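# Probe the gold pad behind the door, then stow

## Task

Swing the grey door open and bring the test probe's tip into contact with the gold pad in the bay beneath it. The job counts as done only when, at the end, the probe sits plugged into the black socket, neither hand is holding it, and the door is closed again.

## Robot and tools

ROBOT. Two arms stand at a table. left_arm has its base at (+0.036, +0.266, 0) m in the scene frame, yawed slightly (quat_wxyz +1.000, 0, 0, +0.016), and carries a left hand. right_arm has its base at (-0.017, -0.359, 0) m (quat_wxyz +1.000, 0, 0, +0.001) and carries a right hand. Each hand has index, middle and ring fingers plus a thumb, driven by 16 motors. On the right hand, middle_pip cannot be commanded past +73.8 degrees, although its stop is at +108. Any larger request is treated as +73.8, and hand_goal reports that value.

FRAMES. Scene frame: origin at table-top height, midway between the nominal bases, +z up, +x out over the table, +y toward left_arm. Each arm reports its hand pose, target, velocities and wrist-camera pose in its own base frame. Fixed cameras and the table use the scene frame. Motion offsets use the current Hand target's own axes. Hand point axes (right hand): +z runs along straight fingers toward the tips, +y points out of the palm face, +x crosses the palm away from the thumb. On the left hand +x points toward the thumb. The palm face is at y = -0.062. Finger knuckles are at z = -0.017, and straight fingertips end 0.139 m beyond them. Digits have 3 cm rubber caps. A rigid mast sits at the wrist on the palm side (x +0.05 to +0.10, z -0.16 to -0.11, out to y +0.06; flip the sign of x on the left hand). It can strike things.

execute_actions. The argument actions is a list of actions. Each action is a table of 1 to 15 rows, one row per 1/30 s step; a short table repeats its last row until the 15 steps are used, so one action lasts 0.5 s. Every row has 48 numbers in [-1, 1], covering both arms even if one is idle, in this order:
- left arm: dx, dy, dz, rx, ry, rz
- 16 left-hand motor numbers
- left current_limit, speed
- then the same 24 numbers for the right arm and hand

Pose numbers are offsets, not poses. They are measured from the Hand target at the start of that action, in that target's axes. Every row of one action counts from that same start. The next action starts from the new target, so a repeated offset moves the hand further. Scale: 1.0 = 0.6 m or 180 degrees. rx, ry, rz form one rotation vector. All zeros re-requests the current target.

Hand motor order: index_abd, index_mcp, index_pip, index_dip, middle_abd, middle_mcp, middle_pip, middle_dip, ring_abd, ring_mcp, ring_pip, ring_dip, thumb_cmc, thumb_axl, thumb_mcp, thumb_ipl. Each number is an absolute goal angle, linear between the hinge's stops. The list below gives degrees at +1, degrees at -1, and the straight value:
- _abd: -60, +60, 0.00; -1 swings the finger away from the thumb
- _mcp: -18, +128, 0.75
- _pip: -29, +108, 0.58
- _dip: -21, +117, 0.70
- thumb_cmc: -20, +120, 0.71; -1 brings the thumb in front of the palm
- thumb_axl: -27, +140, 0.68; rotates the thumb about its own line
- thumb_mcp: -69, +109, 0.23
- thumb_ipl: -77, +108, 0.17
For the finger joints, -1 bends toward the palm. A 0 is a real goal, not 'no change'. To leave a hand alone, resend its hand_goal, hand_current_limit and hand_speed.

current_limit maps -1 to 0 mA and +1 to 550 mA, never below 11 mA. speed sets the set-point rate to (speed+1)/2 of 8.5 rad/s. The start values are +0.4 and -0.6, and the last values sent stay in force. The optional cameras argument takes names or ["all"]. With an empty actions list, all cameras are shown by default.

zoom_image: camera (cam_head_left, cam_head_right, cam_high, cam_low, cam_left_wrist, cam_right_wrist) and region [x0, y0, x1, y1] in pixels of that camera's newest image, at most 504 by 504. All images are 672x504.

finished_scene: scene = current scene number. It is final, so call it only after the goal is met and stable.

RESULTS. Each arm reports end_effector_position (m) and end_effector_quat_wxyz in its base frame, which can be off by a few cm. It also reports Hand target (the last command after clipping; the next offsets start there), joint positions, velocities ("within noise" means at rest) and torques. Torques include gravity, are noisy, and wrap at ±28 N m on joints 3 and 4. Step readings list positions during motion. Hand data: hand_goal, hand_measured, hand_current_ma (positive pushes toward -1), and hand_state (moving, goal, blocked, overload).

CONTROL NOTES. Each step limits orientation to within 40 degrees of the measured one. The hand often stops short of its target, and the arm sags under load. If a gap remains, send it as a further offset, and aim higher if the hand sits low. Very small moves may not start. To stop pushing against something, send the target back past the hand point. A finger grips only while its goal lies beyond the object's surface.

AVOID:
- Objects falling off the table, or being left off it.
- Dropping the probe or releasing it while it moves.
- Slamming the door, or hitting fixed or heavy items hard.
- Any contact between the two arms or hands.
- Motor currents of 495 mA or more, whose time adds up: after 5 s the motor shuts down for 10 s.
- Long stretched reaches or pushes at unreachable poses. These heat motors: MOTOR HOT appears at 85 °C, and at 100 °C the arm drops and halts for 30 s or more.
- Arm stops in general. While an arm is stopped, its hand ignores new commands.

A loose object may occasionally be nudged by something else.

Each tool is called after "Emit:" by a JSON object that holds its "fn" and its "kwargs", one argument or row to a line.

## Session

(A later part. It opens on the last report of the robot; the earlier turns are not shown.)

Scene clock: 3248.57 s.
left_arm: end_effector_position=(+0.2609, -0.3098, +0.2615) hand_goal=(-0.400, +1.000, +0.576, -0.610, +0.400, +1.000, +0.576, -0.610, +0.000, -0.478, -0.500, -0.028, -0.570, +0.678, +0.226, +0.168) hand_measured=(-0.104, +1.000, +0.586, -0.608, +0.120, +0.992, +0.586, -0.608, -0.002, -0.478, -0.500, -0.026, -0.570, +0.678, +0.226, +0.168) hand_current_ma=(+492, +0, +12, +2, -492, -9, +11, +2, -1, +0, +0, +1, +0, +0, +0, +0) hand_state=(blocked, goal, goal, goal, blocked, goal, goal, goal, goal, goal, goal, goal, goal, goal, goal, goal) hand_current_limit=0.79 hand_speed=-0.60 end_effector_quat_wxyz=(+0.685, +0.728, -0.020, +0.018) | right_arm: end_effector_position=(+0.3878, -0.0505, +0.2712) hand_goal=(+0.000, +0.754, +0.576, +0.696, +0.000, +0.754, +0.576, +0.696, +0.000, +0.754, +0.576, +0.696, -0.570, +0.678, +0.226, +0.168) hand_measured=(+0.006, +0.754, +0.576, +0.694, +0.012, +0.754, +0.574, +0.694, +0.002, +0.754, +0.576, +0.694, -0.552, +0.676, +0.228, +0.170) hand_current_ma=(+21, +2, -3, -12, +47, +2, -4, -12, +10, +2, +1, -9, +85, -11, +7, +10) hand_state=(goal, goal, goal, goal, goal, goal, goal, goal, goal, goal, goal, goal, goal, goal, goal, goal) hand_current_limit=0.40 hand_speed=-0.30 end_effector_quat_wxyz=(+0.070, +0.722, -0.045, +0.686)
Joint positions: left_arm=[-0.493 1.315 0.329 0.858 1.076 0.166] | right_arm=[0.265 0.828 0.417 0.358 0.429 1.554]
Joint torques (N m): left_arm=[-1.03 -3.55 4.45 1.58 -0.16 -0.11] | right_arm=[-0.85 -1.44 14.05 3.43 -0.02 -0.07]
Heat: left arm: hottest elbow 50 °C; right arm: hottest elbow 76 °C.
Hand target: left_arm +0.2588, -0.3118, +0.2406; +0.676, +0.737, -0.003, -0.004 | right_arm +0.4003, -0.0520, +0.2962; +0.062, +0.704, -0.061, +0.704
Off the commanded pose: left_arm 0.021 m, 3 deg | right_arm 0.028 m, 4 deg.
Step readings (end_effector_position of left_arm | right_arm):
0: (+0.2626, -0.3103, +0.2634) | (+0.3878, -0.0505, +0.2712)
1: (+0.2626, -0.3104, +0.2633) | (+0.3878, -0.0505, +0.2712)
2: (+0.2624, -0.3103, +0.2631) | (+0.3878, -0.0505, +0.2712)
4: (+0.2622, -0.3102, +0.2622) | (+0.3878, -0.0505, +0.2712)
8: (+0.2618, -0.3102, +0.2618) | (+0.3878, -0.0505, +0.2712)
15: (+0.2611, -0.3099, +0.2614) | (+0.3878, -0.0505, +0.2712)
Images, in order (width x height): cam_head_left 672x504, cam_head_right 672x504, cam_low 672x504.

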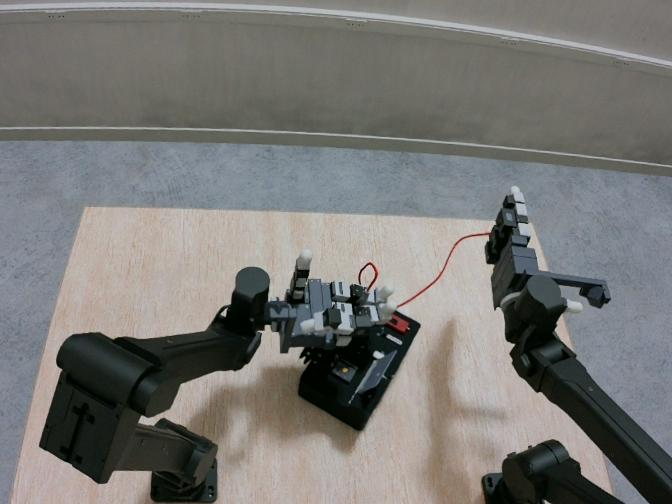

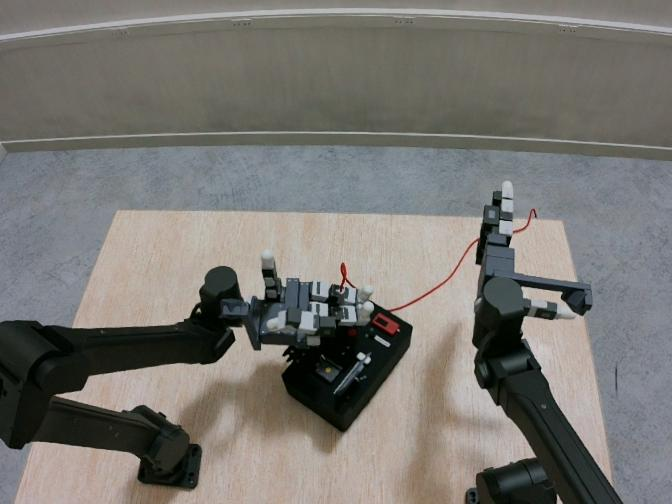

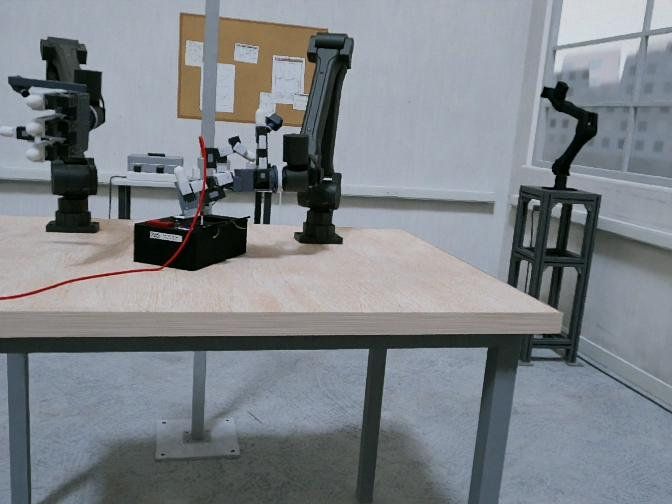

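Emit:
{"fn": "execute_actions", "kwargs": {
  "actions": [
    [[0.009,0.058,-0.0078,0,0,0,-0.4,1.0,0.576,-0.61,0.4,1.0,0.576,-0.61,0,-0.479,-0.5,-0.029,-0.571,0.678,0.225,0.168,0.79,-0.6,0,0,0,0,0,0,0,0.754,0.576,0.696,0,0.754,0.576,0.696,0,0.754,0.576,0.696,-0.571,0.678,0.225,0.168,0.4,-0.3]]
  ],
  "cameras": ["cam_head_left","cam_head_right","cam_low","cam_high"]
}}

Emit:
{"fn": "zoom_image", "kwargs": {
  "camera": "cam_head_right",
  "region": [332, 314, 356, 338]
}}

Emit:
{"fn": "zoom_image", "kwargs": {
  "camera": "cam_low",
  "region": [187, 204, 217, 234]
}}

Scene clock: 3269.63 s.
left_arm: end_effector_position=(+0.2596, -0.3092, +0.2621) hand_goal=(-0.400, +1.000, +0.576, -0.610, +0.400, +1.000, +0.576, -0.610, +0.000, -0.478, -0.500, -0.028, -0.570, +0.678, +0.226, +0.168) hand_measured=(-0.104, +1.000, +0.586, -0.608, +0.120, +0.998, +0.586, -0.608, -0.002, -0.478, -0.500, -0.026, -0.570, +0.678, +0.226, +0.168) hand_current_ma=(+492, +0, +12, +2, -492, -2, +11, +2, -1, +0, +0, +1, +0, +0, +0, +0) hand_state=(blocked, goal, goal, goal, blocked, goal, goal, goal, goal, goal, goal, goal, goal, goal, goal, goal) hand_current_limit=0.79 hand_speed=-0.60 end_effector_quat_wxyz=(+0.671, +0.741, +0.007, -0.016) | right_arm: end_effector_position=(+0.3878, -0.0505, +0.2712) hand_goal=(+0.000, +0.754, +0.576, +0.696, +0.000, +0.754, +0.576, +0.696, +0.000, +0.754, +0.576, +0.696, -0.570, +0.678, +0.226, +0.168) hand_measured=(+0.006, +0.754, +0.576, +0.694, +0.012, +0.754, +0.574, +0.694, +0.002, +0.754, +0.576, +0.694, -0.552, +0.676, +0.228, +0.170) hand_current_ma=(+21, +2, -3, -12, +47, +2, -4, -12, +10, +2, +1, -9, +85, -11, +7, +10) hand_state=(goal, goal, goal, goal, goal, goal, goal, goal, goal, goal, goal, goal, goal, goal, goal, goal) hand_current_limit=0.40 hand_speed=-0.30 end_effector_quat_wxyz=(+0.070, +0.722, -0.045, +0.686)
Joint positions: left_arm=[-0.493 1.228 0.329 0.686 1.082 0.154] | right_arm=[0.265 0.828 0.417 0.358 0.429 1.554]
Joint torques (N m): left_arm=[-0.32 -6.83 9.24 0.95 0.19 0.03] | right_arm=[-1.55 -1.49 14.12 3.49 0.05 -0.09]
Heat: left arm: hottest elbow 49 °C; right arm: hottest elbow 77 °C.
Hand target: left_arm +0.2642, -0.3102, +0.2758; +0.676, +0.737, -0.003, -0.004 | right_arm +0.4003, -0.0520, +0.2962; +0.062, +0.704, -0.061, +0.704
Off the commanded pose: left_arm 0.014 m, 2 deg | right_arm 0.028 m, 4 deg.
Step readings (end_effector_position of left_arm | right_arm):
0: (+0.2609, -0.3098, +0.2615) | (+0.3878, -0.0505, +0.2712)
1: (+0.2609, -0.3098, +0.2615) | (+0.3878, -0.0505, +0.2712)
2: (+0.2607, -0.3098, +0.2616) | (+0.3878, -0.0505, +0.2712)
4: (+0.2603, -0.3096, +0.2630) | (+0.3878, -0.0505, +0.2712)
8: (+0.2595, -0.3089, +0.2659) | (+0.3878, -0.0505, +0.2712)
15: (+0.2591, -0.3089, +0.2642) | (+0.3878, -0.0505, +0.2712)
Images, in order (width x height): cam_head_left 672x504, cam_head_right 672x504, cam_high 672x504, cam_low 672x504.

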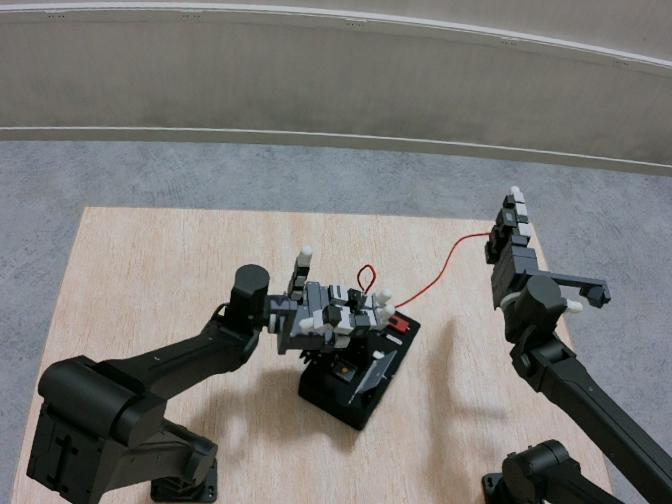

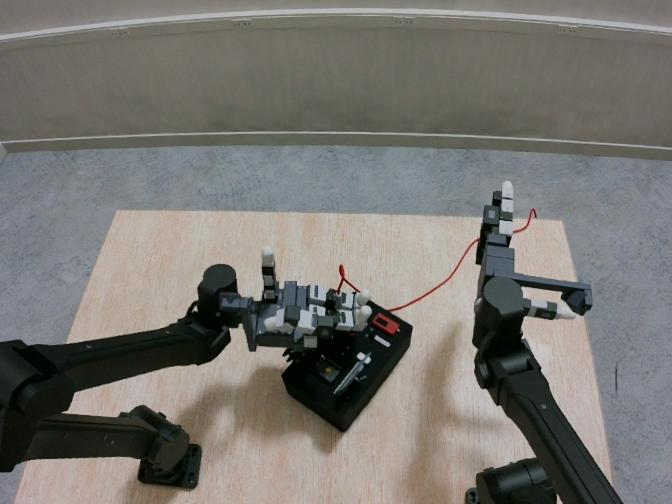

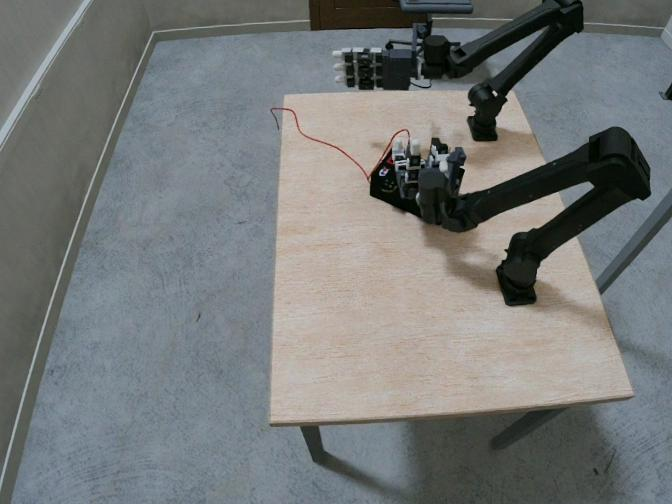

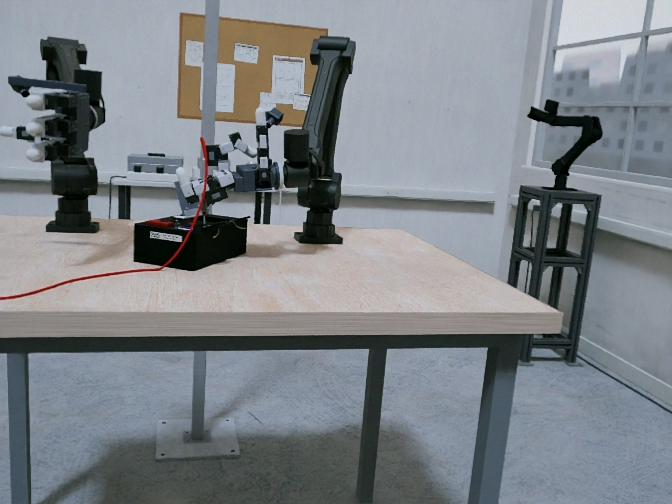

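Scaled by 21.000 from the camera's 672x504 image, which has a finer 960x720 frame.

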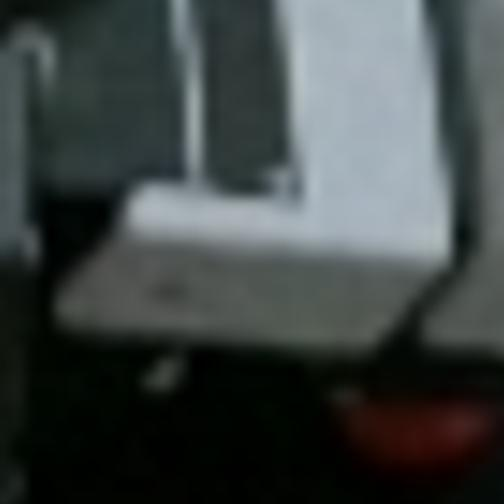

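Scaled by 16.800 from the camera's 672x504 image, which has a finer 960x720 frame.

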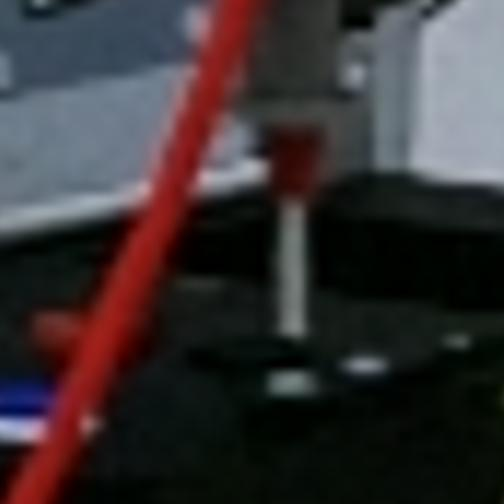

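Emit:
{"fn": "execute_actions", "kwargs": {
  "actions": [
    [[0.0,0.04,0,0,0,0,-0.4,1.0,0.576,-0.61,0.4,1.0,0.576,-0.61,0,-0.479,-0.5,-0.029,-0.571,0.678,0.225,0.168,0.79,-0.6,0,0,0,0,0,0,0,0.754,0.576,0.696,0,0.754,0.576,0.696,0,0.754,0.576,0.696,-0.571,0.678,0.225,0.168,0.4,-0.3]],
    [[0.0,-0.045,0,0,0,0,-0.4,1.0,0.576,-0.61,0.4,1.0,0.576,-0.61,0,-0.479,-0.5,-0.029,-0.571,0.678,0.225,0.168,0.79,-0.6,0,0,0,0,0,0,0,0.754,0.576,0.696,0,0.754,0.576,0.696,0,0.754,0.576,0.696,-0.571,0.678,0.225,0.168,0.4,-0.3]]
  ],
  "cameras": ["cam_head_left","cam_head_right","cam_low","cam_high"]
}}

Emit:
{"fn": "zoom_image", "kwargs": {
  "camera": "cam_head_right",
  "region": [332, 314, 356, 338]
}}

Emit:
{"fn": "zoom_image", "kwargs": {
  "camera": "cam_low",
  "region": [187, 204, 217, 234]
}}

Scene clock: 3284.80 s.
left_arm: end_effector_position=(+0.2595, -0.3097, +0.2654) hand_goal=(-0.400, +1.000, +0.576, -0.610, +0.400, +1.000, +0.576, -0.610, +0.000, -0.478, -0.500, -0.028, -0.570, +0.678, +0.226, +0.168) hand_measured=(-0.104, +1.000, +0.586, -0.608, +0.120, +0.998, +0.586, -0.608, -0.002, -0.478, -0.500, -0.026, -0.570, +0.678, +0.226, +0.168) hand_current_ma=(+492, +0, +12, +2, -492, -2, +11, +2, -1, +0, +0, +1, +0, +0, +0, +0) hand_state=(blocked, goal, goal, goal, blocked, goal, goal, goal, goal, goal, goal, goal, goal, goal, goal, goal) hand_current_limit=0.79 hand_speed=-0.60 end_effector_quat_wxyz=(+0.670, +0.742, +0.005, -0.015) | right_arm: end_effector_position=(+0.3878, -0.0505, +0.2712) hand_goal=(+0.000, +0.754, +0.576, +0.696, +0.000, +0.754, +0.576, +0.696, +0.000, +0.754, +0.576, +0.696, -0.570, +0.678, +0.226, +0.168) hand_measured=(+0.006, +0.754, +0.576, +0.694, +0.012, +0.754, +0.574, +0.694, +0.002, +0.754, +0.576, +0.694, -0.552, +0.676, +0.228, +0.170) hand_current_ma=(+21, +2, -3, -12, +47, +2, -4, -12, +10, +2, +1, -9, +85, -11, +7, +10) hand_state=(goal, goal, goal, goal, goal, goal, goal, goal, goal, goal, goal, goal, goal, goal, goal, goal) hand_current_limit=0.40 hand_speed=-0.30 end_effector_quat_wxyz=(+0.070, +0.722, -0.045, +0.686)
Joint positions: left_arm=[-0.493 1.213 0.336 0.657 1.083 0.164] | right_arm=[0.265 0.828 0.417 0.358 0.429 1.554]
Joint torques (N m): left_arm=[0.38 -4.72 8.53 2.59 0.2 -0.01] | right_arm=[-0.79 -1.38 14.24 3.38 0.02 -0.08]
Heat: left arm: hottest elbow 49 °C; right arm: hottest elbow 77 °C.
Hand target: left_arm +0.2642, -0.3100, +0.2727; +0.676, +0.737, -0.003, -0.004 | right_arm +0.4003, -0.0520, +0.2962; +0.062, +0.704, -0.061, +0.704
Off the commanded pose: left_arm 0.009 m, 2 deg | right_arm 0.028 m, 4 deg.
Step readings (end_effector_position of left_arm | right_arm):
0: (+0.2596, -0.3092, +0.2620) | (+0.3878, -0.0505, +0.2712)
1: (+0.2596, -0.3092, +0.2619) | (+0.3878, -0.0505, +0.2712)
2: (+0.2595, -0.3091, +0.2619) | (+0.3878, -0.0505, +0.2712)
4: (+0.2583, -0.3085, +0.2643) | (+0.3878, -0.0505, +0.2712)
8: (+0.2540, -0.3061, +0.2750) | (+0.3878, -0.0505, +0.2712)
15: (+0.2547, -0.3064, +0.2776) | (+0.3878, -0.0505, +0.2712)
16: (+0.2548, -0.3065, +0.2774) | (+0.3878, -0.0505, +0.2712)
17: (+0.2548, -0.3066, +0.2771) | (+0.3878, -0.0505, +0.2712)
19: (+0.2554, -0.3071, +0.2751) | (+0.3878, -0.0505, +0.2712)
23: (+0.2590, -0.3094, +0.2652) | (+0.3878, -0.0505, +0.2712)
30: (+0.2598, -0.3099, +0.2640) | (+0.3878, -0.0505, +0.2712)
Images, in order (width x height): cam_head_left 672x504, cam_head_right 672x504, cam_high 672x504, cam_low 672x504.

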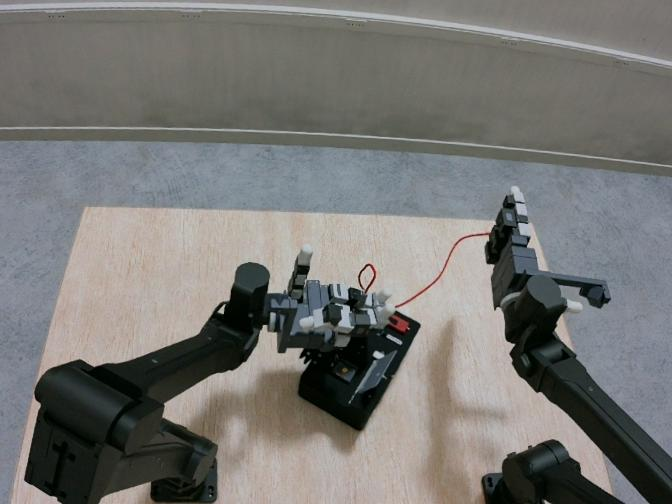

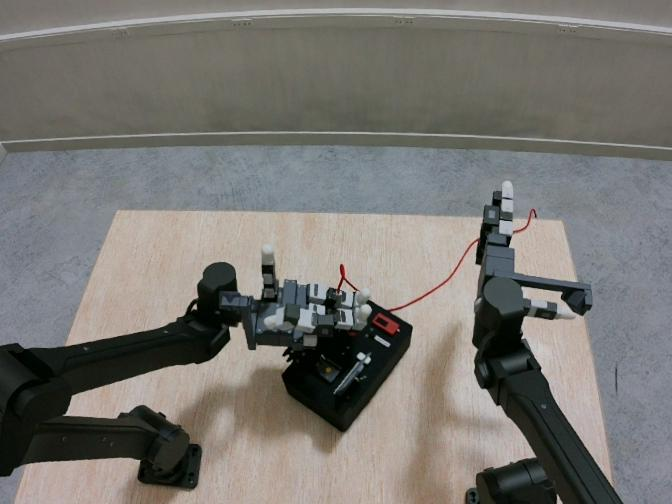

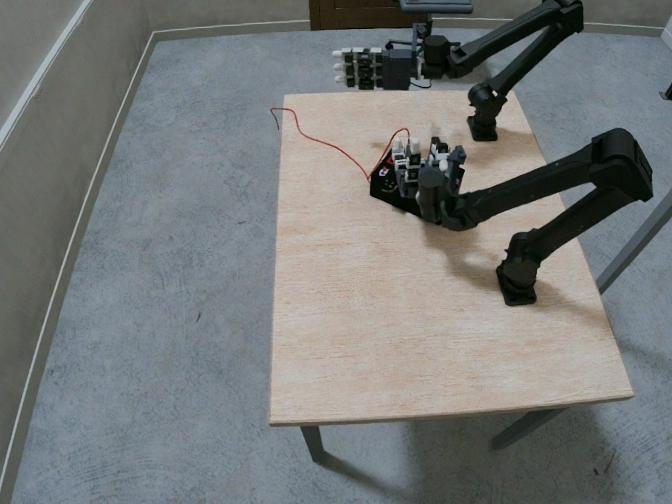

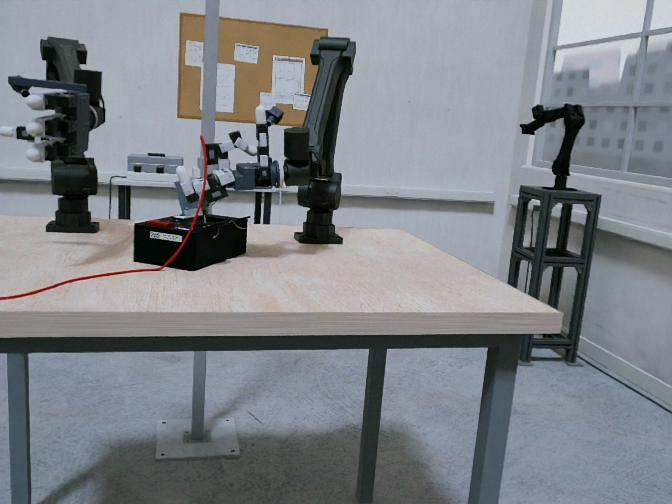

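Scaled by 21.000 from the camera's 672x504 image, which has a finer 960x720 frame.

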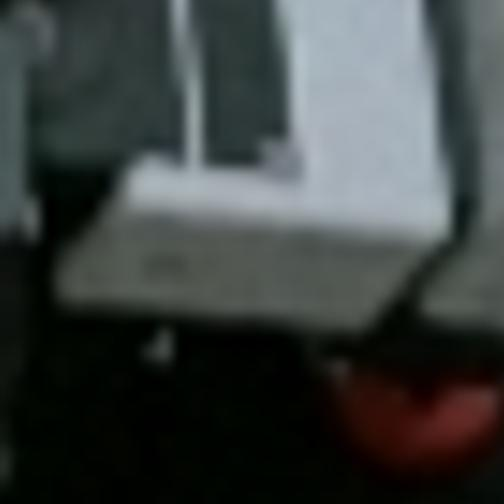

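Scaled by 16.800 from the camera's 672x504 image, which has a finer 960x720 frame.

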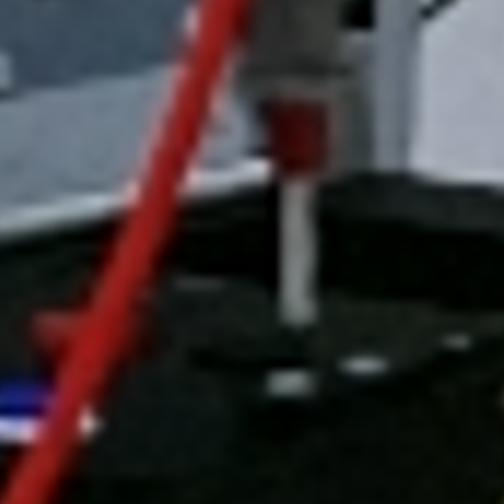

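Emit:
{"fn": "execute_actions", "kwargs": {
  "actions": [
    [[0.0083,-0.0032,0.002,0,0,0,-0.4,1.0,0.576,-0.61,0.4,1.0,0.576,-0.61,0,-0.479,-0.5,-0.029,-0.571,0.678,0.225,0.168,0.79,-0.6,0,0,0,0,0,0,0,0.754,0.576,0.696,0,0.754,0.576,0.696,0,0.754,0.576,0.696,-0.571,0.678,0.225,0.168,0.4,-0.3]]
  ],
  "cameras": ["cam_head_right","cam_low"]
}}

Emit:
{"fn": "zoom_image", "kwargs": {
  "camera": "cam_head_right",
  "region": [332, 314, 356, 338]
}}

Emit:
{"fn": "zoom_image", "kwargs": {
  "camera": "cam_low",
  "region": [187, 204, 217, 234]
}}

Scene clock: 3295.47 s.
left_arm: end_effector_position=(+0.2601, -0.3105, +0.2616) hand_goal=(-0.400, +1.000, +0.576, -0.610, +0.400, +1.000, +0.576, -0.610, +0.000, -0.478, -0.500, -0.028, -0.570, +0.678, +0.226, +0.168) hand_measured=(-0.104, +1.000, +0.586, -0.608, +0.120, +0.996, +0.586, -0.608, -0.002, -0.478, -0.500, -0.026, -0.570, +0.678, +0.226, +0.168) hand_current_ma=(+492, +0, +12, +2, -492, -3, +11, +2, -1, +0, +0, +1, +0, +0, +0, +0) hand_state=(blocked, goal, goal, goal, blocked, goal, goal, goal, goal, goal, goal, goal, goal, goal, goal, goal) hand_current_limit=0.79 hand_speed=-0.60 end_effector_quat_wxyz=(+0.670, +0.742, +0.004, -0.019) | right_arm: end_effector_position=(+0.3878, -0.0505, +0.2712) hand_goal=(+0.000, +0.754, +0.576, +0.696, +0.000, +0.754, +0.576, +0.696, +0.000, +0.754, +0.576, +0.696, -0.570, +0.678, +0.226, +0.168) hand_measured=(+0.006, +0.754, +0.576, +0.694, +0.012, +0.754, +0.574, +0.694, +0.002, +0.754, +0.576, +0.694, -0.552, +0.676, +0.228, +0.170) hand_current_ma=(+21, +2, -3, -12, +47, +2, -4, -12, +10, +2, +1, -9, +85, -11, +7, +10) hand_state=(goal, goal, goal, goal, goal, goal, goal, goal, goal, goal, goal, goal, goal, goal, goal, goal) hand_current_limit=0.40 hand_speed=-0.30 end_effector_quat_wxyz=(+0.070, +0.722, -0.045, +0.686)
Joint positions: left_arm=[-0.493 1.232 0.336 0.673 1.089 0.164] | right_arm=[0.265 0.828 0.417 0.358 0.429 1.554]
Joint torques (N m): left_arm=[0.79 -4.6 9.24 2.45 0.15 0] | right_arm=[-1.03 -0.67 14.11 3.32 0.04 -0.07]
Heat: left arm: hottest elbow 50 °C; right arm: hottest elbow 77 °C.
Hand target: left_arm +0.2692, -0.3110, +0.2707; +0.676, +0.737, -0.003, -0.004 | right_arm +0.4003, -0.0520, +0.2962; +0.062, +0.704, -0.061, +0.704
Off the commanded pose: left_arm 0.013 m, 2 deg | right_arm 0.028 m, 4 deg.
Step readings (end_effector_position of left_arm | right_arm):
0: (+0.2595, -0.3097, +0.2654) | (+0.3878, -0.0505, +0.2712)
1: (+0.2595, -0.3097, +0.2654) | (+0.3878, -0.0505, +0.2712)
2: (+0.2593, -0.3097, +0.2654) | (+0.3878, -0.0505, +0.2712)
4: (+0.2594, -0.3100, +0.2643) | (+0.3878, -0.0505, +0.2712)
8: (+0.2602, -0.3106, +0.2613) | (+0.3878, -0.0505, +0.2712)
15: (+0.2602, -0.3105, +0.2616) | (+0.3878, -0.0505, +0.2712)
Images, in order (width x height): cam_head_right 672x504, cam_low 672x504.

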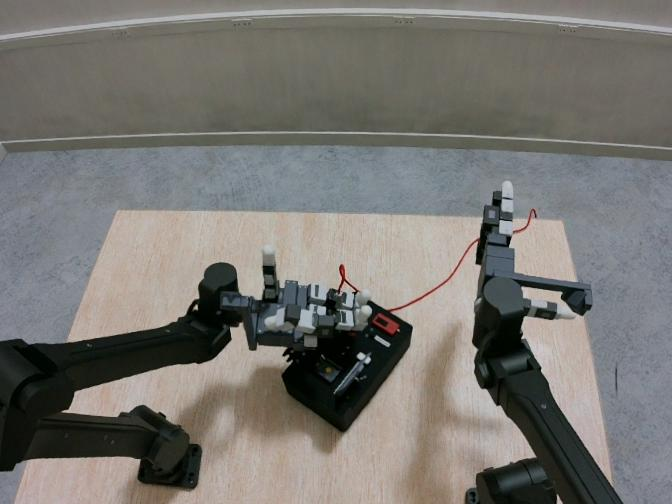

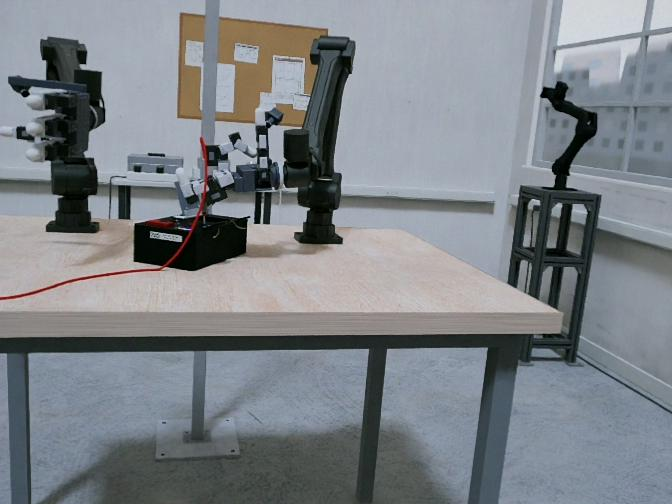

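Scaled by 21.000 from the camera's 672x504 image, which has a finer 960x720 frame.

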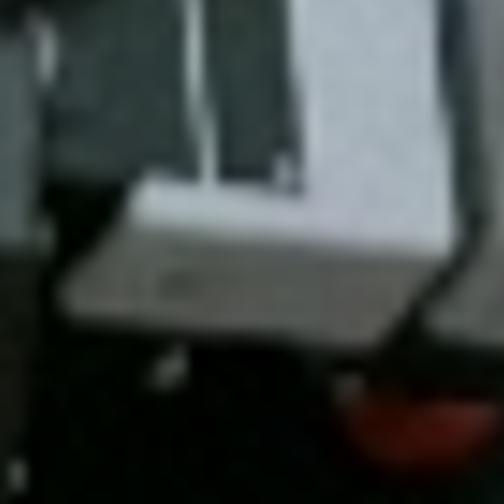

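Scaled by 16.800 from the camera's 672x504 image, which has a finer 960x720 frame.

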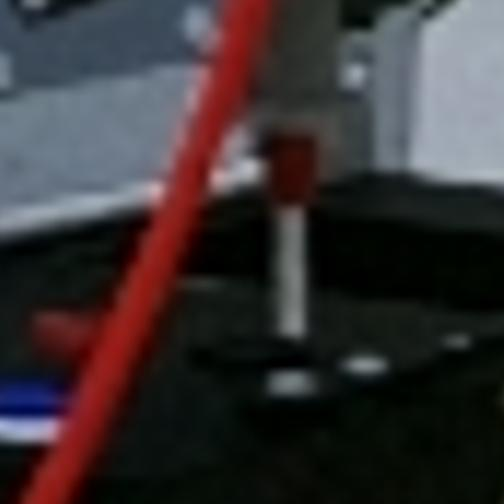

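Emit:
{"fn": "execute_actions", "kwargs": {
  "actions": [
    [[0.0167,0.05,0.0083,0,0,0,-0.4,1.0,0.576,-0.61,0.4,1.0,0.576,-0.61,0,-0.479,-0.5,-0.029,-0.571,0.678,0.225,0.168,0.79,-0.6,0,0,0,0,0,0,0,0.754,0.576,0.696,0,0.754,0.576,0.696,0,0.754,0.576,0.696,-0.571,0.678,0.225,0.168,0.4,-0.3]],
    [[-0.02,-0.042,-0.0083,0,0,0,-0.4,1.0,0.576,-0.61,0.4,1.0,0.576,-0.61,0,-0.479,-0.5,-0.029,-0.571,0.678,0.225,0.168,0.79,-0.6,0,0,0,0,0,0,0,0.754,0.576,0.696,0,0.754,0.576,0.696,0,0.754,0.576,0.696,-0.571,0.678,0.225,0.168,0.4,-0.3]]
  ],
  "cameras": ["cam_head_right","cam_low"]
}}

Emit:
{"fn": "zoom_image", "kwargs": {
  "camera": "cam_head_right",
  "region": [332, 314, 356, 338]
}}

Emit:
{"fn": "zoom_image", "kwargs": {
  "camera": "cam_low",
  "region": [187, 204, 217, 234]
}}

Scene clock: 3305.93 s.
left_arm: end_effector_position=(+0.2669, -0.3138, +0.2787) hand_goal=(-0.400, +1.000, +0.576, -0.610, +0.400, +1.000, +0.576, -0.610, +0.000, -0.478, -0.500, -0.028, -0.570, +0.678, +0.226, +0.168) hand_measured=(-0.104, +1.000, +0.586, -0.608, +0.120, +0.996, +0.586, -0.608, -0.002, -0.478, -0.500, -0.026, -0.570, +0.678, +0.226, +0.168) hand_current_ma=(+492, +0, +12, +2, -492, -3, +11, +2, -1, +0, +0, +1, +0, +0, +0, +0) hand_state=(blocked, goal, goal, goal, blocked, goal, goal, goal, goal, goal, goal, goal, goal, goal, goal, goal) hand_current_limit=0.79 hand_speed=-0.60 end_effector_quat_wxyz=(+0.674, +0.738, -0.002, -0.009) | right_arm: end_effector_position=(+0.3878, -0.0505, +0.2712) hand_goal=(+0.000, +0.754, +0.576, +0.696, +0.000, +0.754, +0.576, +0.696, +0.000, +0.754, +0.576, +0.696, -0.570, +0.678, +0.226, +0.168) hand_measured=(+0.006, +0.754, +0.576, +0.694, +0.012, +0.754, +0.574, +0.694, +0.002, +0.754, +0.576, +0.694, -0.552, +0.676, +0.228, +0.170) hand_current_ma=(+21, +2, -3, -12, +47, +2, -4, -12, +10, +2, +1, -9, +85, -11, +7, +10) hand_state=(goal, goal, goal, goal, goal, goal, goal, goal, goal, goal, goal, goal, goal, goal, goal, goal) hand_current_limit=0.40 hand_speed=-0.30 end_effector_quat_wxyz=(+0.070, +0.722, -0.045, +0.686)
Joint positions: left_arm=[-0.493 1.212 0.371 0.645 1.087 0.162] | right_arm=[0.265 0.828 0.417 0.358 0.429 1.554]
Joint torques (N m): left_arm=[0.38 -4.95 6.63 2.56 0.05 0] | right_arm=[-1.38 -0.85 14.13 3.52 0.05 -0.06]
Heat: left arm: hottest elbow 51 °C; right arm: hottest elbow 77 °C.
Hand target: left_arm +0.2673, -0.3115, +0.2754; +0.676, +0.737, -0.003, -0.004 | right_arm +0.4003, -0.0520, +0.2962; +0.062, +0.704, -0.061, +0.704
Off the commanded pose: left_arm 0.004 m, 1 deg | right_arm 0.028 m, 4 deg.
Step readings (end_effector_position of left_arm | right_arm):
0: (+0.2601, -0.3105, +0.2616) | (+0.3878, -0.0505, +0.2712)
1: (+0.2601, -0.3105, +0.2616) | (+0.3878, -0.0505, +0.2712)
2: (+0.2603, -0.3106, +0.2617) | (+0.3878, -0.0505, +0.2712)
4: (+0.2615, -0.3112, +0.2626) | (+0.3878, -0.0505, +0.2712)
8: (+0.2650, -0.3128, +0.2722) | (+0.3878, -0.0505, +0.2712)
15: (+0.2679, -0.3143, +0.2791) | (+0.3878, -0.0505, +0.2712)
16: (+0.2679, -0.3143, +0.2789) | (+0.3878, -0.0505, +0.2712)
17: (+0.2679, -0.3143, +0.2789) | (+0.3878, -0.0505, +0.2712)
19: (+0.2678, -0.3142, +0.2798) | (+0.3878, -0.0505, +0.2712)
23: (+0.2679, -0.3143, +0.2807) | (+0.3878, -0.0505, +0.2712)
30: (+0.2672, -0.3140, +0.2788) | (+0.3878, -0.0505, +0.2712)
Images, in order (width x height): cam_head_right 672x504, cam_low 672x504.

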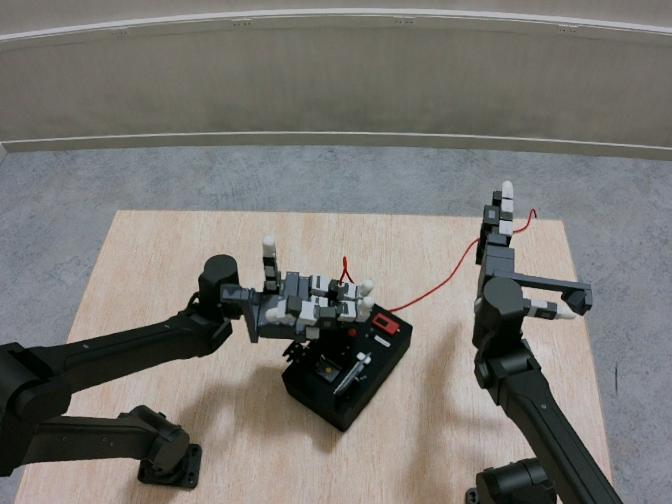

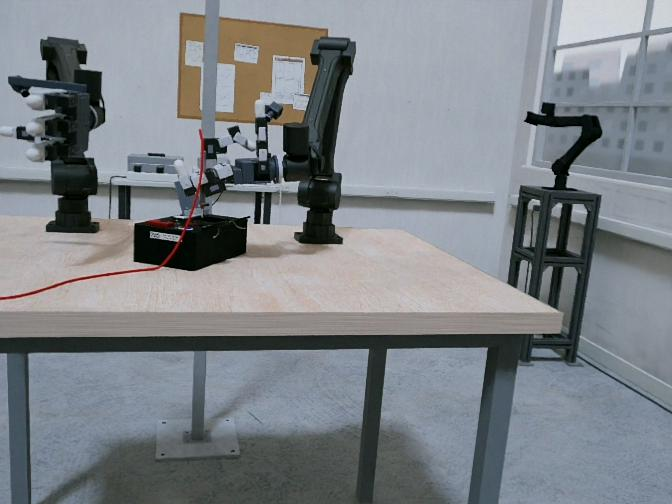

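Scaled by 21.000 from the camera's 672x504 image, which has a finer 960x720 frame.

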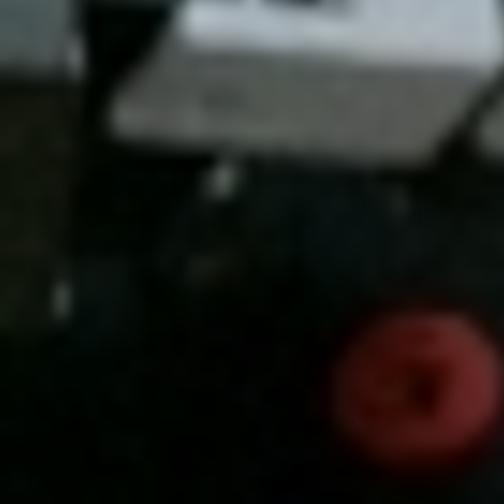

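Scaled by 16.800 from the camera's 672x504 image, which has a finer 960x720 frame.

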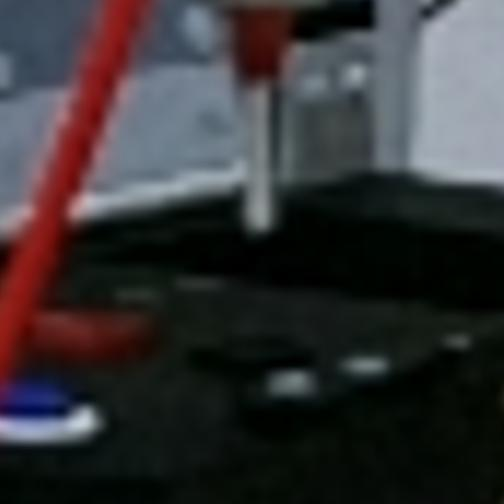

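Emit:
{"fn": "execute_actions", "kwargs": {
  "actions": [
    [[-0.0067,-0.0168,0,0,0,0,-0.4,1.0,0.576,-0.61,0.4,1.0,0.576,-0.61,0,-0.479,-0.5,-0.029,-0.571,0.678,0.225,0.168,0.79,-0.6,0,0,0,0,0,0,0,0.754,0.576,0.696,0,0.754,0.576,0.696,0,0.754,0.576,0.696,-0.571,0.678,0.225,0.168,0.4,-0.3]]
  ],
  "cameras": ["cam_head_right","cam_low"]
}}

Emit:
{"fn": "zoom_image", "kwargs": {
  "camera": "cam_head_right",
  "region": [332, 314, 356, 338]
}}

Emit:
{"fn": "zoom_image", "kwargs": {
  "camera": "cam_low",
  "region": [187, 204, 217, 234]
}}

Scene clock: 3322.13 s.
left_arm: end_effector_position=(+0.2637, -0.3120, +0.2683) hand_goal=(-0.400, +1.000, +0.576, -0.610, +0.400, +1.000, +0.576, -0.610, +0.000, -0.478, -0.500, -0.028, -0.570, +0.678, +0.226, +0.168) hand_measured=(-0.104, +1.000, +0.586, -0.608, +0.120, +0.996, +0.586, -0.608, -0.002, -0.478, -0.500, -0.026, -0.570, +0.678, +0.226, +0.168) hand_current_ma=(+492, +0, +12, +2, -492, -3, +11, +2, -1, +0, +0, +1, +0, +0, +0, +0) hand_state=(blocked, goal, goal, goal, blocked, goal, goal, goal, goal, goal, goal, goal, goal, goal, goal, goal) hand_current_limit=0.79 hand_speed=-0.60 end_effector_quat_wxyz=(+0.674, +0.738, -0.002, -0.009) | right_arm: end_effector_position=(+0.3878, -0.0505, +0.2712) hand_goal=(+0.000, +0.754, +0.576, +0.696, +0.000, +0.754, +0.576, +0.696, +0.000, +0.754, +0.576, +0.696, -0.570, +0.678, +0.226, +0.168) hand_measured=(+0.006, +0.754, +0.576, +0.694, +0.012, +0.754, +0.574, +0.694, +0.002, +0.754, +0.576, +0.694, -0.552, +0.676, +0.228, +0.170) hand_current_ma=(+21, +2, -3, -12, +47, +2, -4, -12, +10, +2, +1, -9, +85, -11, +7, +10) hand_state=(goal, goal, goal, goal, goal, goal, goal, goal, goal, goal, goal, goal, goal, goal, goal, goal) hand_current_limit=0.40 hand_speed=-0.30 end_effector_quat_wxyz=(+0.070, +0.722, -0.045, +0.686)
Joint positions: left_arm=[-0.493 1.24 0.35 0.696 1.086 0.162] | right_arm=[0.265 0.828 0.417 0.358 0.429 1.554]
Joint torques (N m): left_arm=[-0.09 -5.07 6.31 2.43 -0.05 -0.02] | right_arm=[-0.73 -0.97 14.04 3.47 0.04 -0.05]
Heat: left arm: hottest elbow 51 °C; right arm: hottest elbow 77 °C.
Hand target: left_arm +0.2632, -0.3105, +0.2653; +0.676, +0.737, -0.003, -0.004 | right_arm +0.4003, -0.0520, +0.2962; +0.062, +0.704, -0.061, +0.704
Off the commanded pose: left_arm 0.003 m, 1 deg | right_arm 0.028 m, 4 deg.
Step readings (end_effector_position of left_arm | right_arm):
0: (+0.2669, -0.3138, +0.2787) | (+0.3878, -0.0505, +0.2712)
1: (+0.2669, -0.3138, +0.2788) | (+0.3878, -0.0505, +0.2712)
2: (+0.2666, -0.3136, +0.2787) | (+0.3878, -0.0505, +0.2712)
4: (+0.2655, -0.3130, +0.2767) | (+0.3878, -0.0505, +0.2712)
8: (+0.2641, -0.3123, +0.2694) | (+0.3878, -0.0505, +0.2712)
15: (+0.2639, -0.3121, +0.2677) | (+0.3878, -0.0505, +0.2712)
Images, in order (width x height): cam_head_right 672x504, cam_low 672x504.

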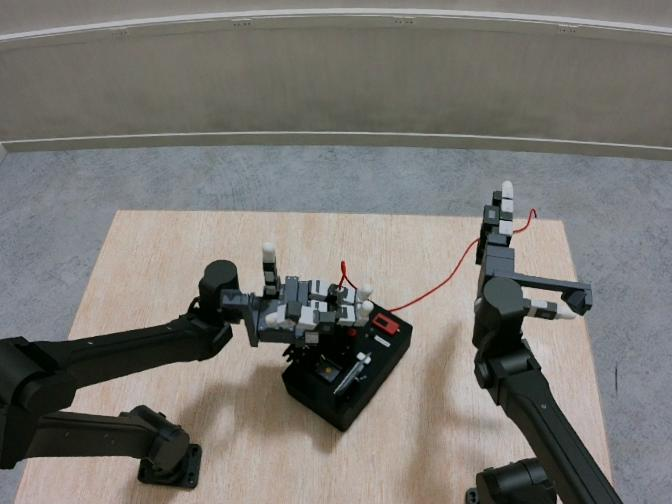

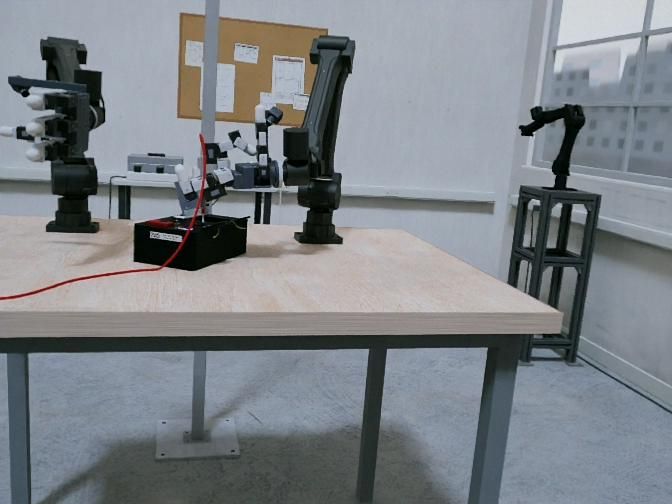

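Scaled by 21.000 from the camera's 672x504 image, which has a finer 960x720 frame.

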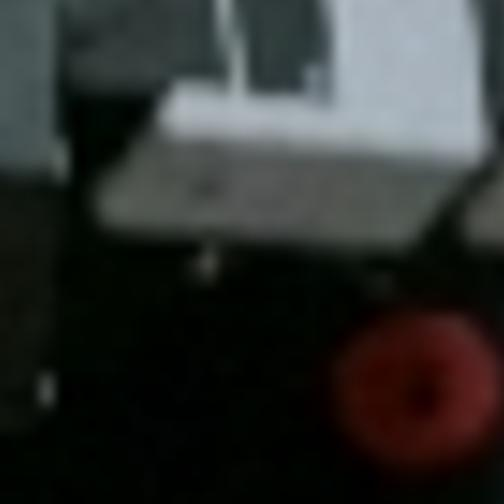

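Scaled by 16.800 from the camera's 672x504 image, which has a finer 960x720 frame.

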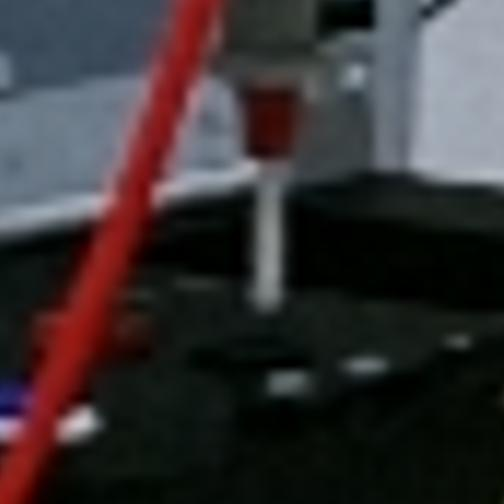

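Emit:
{"fn": "execute_actions", "kwargs": {
  "actions": [
    [[0.005,-0.0096,0.0053,0,0,0,-0.4,1.0,0.576,-0.61,0.4,1.0,0.576,-0.61,0,-0.479,-0.5,-0.029,-0.571,0.678,0.225,0.168,0.79,-0.6,0,0,0,0,0,0,0,0.754,0.576,0.696,0,0.754,0.576,0.696,0,0.754,0.576,0.696,-0.571,0.678,0.225,0.168,0.4,-0.3]]
  ],
  "cameras": ["cam_head_right","cam_low"]
}}

Emit:
{"fn": "zoom_image", "kwargs": {
  "camera": "cam_head_right",
  "region": [332, 314, 356, 338]
}}

Emit:
{"fn": "zoom_image", "kwargs": {
  "camera": "cam_low",
  "region": [187, 204, 217, 234]
}}

Scene clock: 3334.13 s.
left_arm: end_effector_position=(+0.2670, -0.3134, +0.2611) hand_goal=(-0.400, +1.000, +0.576, -0.610, +0.400, +1.000, +0.576, -0.610, +0.000, -0.478, -0.500, -0.028, -0.570, +0.678, +0.226, +0.168) hand_measured=(-0.104, +1.000, +0.584, -0.608, +0.120, +0.996, +0.586, -0.608, -0.002, -0.478, -0.500, -0.026, -0.570, +0.678, +0.226, +0.168) hand_current_ma=(+492, +0, +10, +2, -492, -3, +10, +2, -1, +0, +0, +1, +0, +0, +0, +0) hand_state=(blocked, goal, goal, goal, blocked, goal, goal, goal, goal, goal, goal, goal, goal, goal, goal, goal) hand_current_limit=0.79 hand_speed=-0.60 end_effector_quat_wxyz=(+0.674, +0.739, -0.001, -0.008) | right_arm: end_effector_position=(+0.3878, -0.0505, +0.2712) hand_goal=(+0.000, +0.754, +0.576, +0.696, +0.000, +0.754, +0.576, +0.696, +0.000, +0.754, +0.576, +0.696, -0.570, +0.678, +0.226, +0.168) hand_measured=(+0.006, +0.754, +0.576, +0.694, +0.012, +0.754, +0.574, +0.694, +0.002, +0.754, +0.576, +0.694, -0.552, +0.676, +0.228, +0.170) hand_current_ma=(+21, +2, -3, -12, +47, +2, -4, -12, +10, +2, +1, -9, +85, -11, +7, +10) hand_state=(goal, goal, goal, goal, goal, goal, goal, goal, goal, goal, goal, goal, goal, goal, goal, goal) hand_current_limit=0.40 hand_speed=-0.30 end_effector_quat_wxyz=(+0.070, +0.722, -0.045, +0.686)
Joint positions: left_arm=[-0.493 1.277 0.35 0.732 1.082 0.162] | right_arm=[0.265 0.828 0.417 0.358 0.429 1.554]
Joint torques (N m): left_arm=[-0.32 -5.3 6.37 2.61 -0.05 -0.04] | right_arm=[-0.85 -1.2 14.24 3.51 0.06 -0.09]
Heat: left arm: hottest elbow 51 °C; right arm: hottest elbow 77 °C.
Hand target: left_arm +0.2662, -0.3132, +0.2593; +0.676, +0.737, -0.003, -0.004 | right_arm +0.4003, -0.0520, +0.2962; +0.062, +0.704, -0.061, +0.704
Off the commanded pose: left_arm 0.002 m, 1 deg | right_arm 0.028 m, 4 deg.
Step readings (end_effector_position of left_arm | right_arm):
0: (+0.2637, -0.3120, +0.2684) | (+0.3878, -0.0505, +0.2712)
1: (+0.2637, -0.3120, +0.2684) | (+0.3878, -0.0505, +0.2712)
2: (+0.2638, -0.3120, +0.2684) | (+0.3878, -0.0505, +0.2712)
4: (+0.2645, -0.3122, +0.2670) | (+0.3878, -0.0505, +0.2712)
8: (+0.2668, -0.3133, +0.2613) | (+0.3878, -0.0505, +0.2712)
15: (+0.2671, -0.3134, +0.2609) | (+0.3878, -0.0505, +0.2712)
Images, in order (width x height): cam_head_right 672x504, cam_low 672x504.

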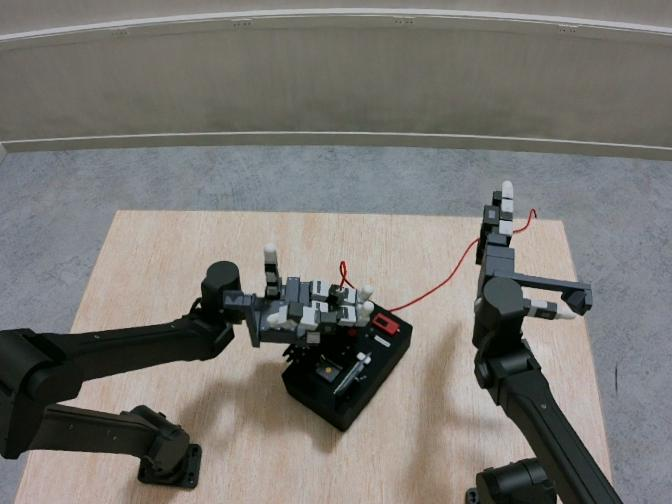

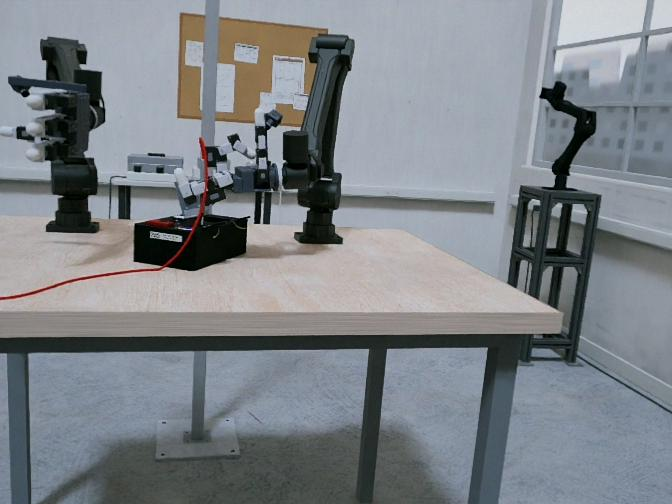

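Scaled by 21.000 from the camera's 672x504 image, which has a finer 960x720 frame.

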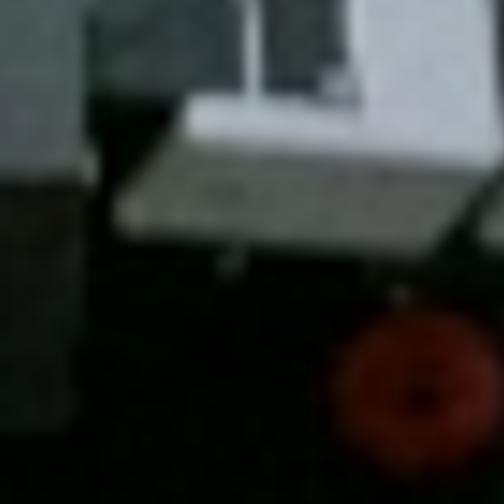

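Scaled by 16.800 from the camera's 672x504 image, which has a finer 960x720 frame.

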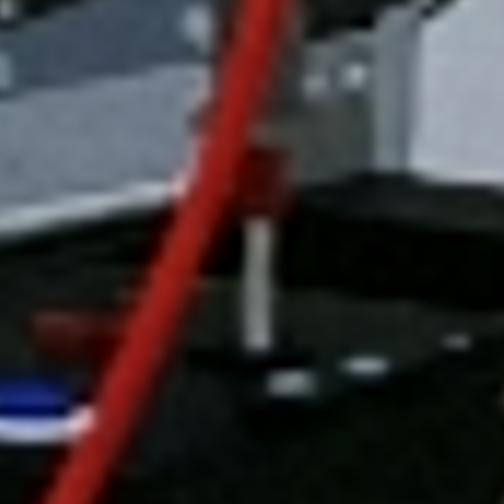

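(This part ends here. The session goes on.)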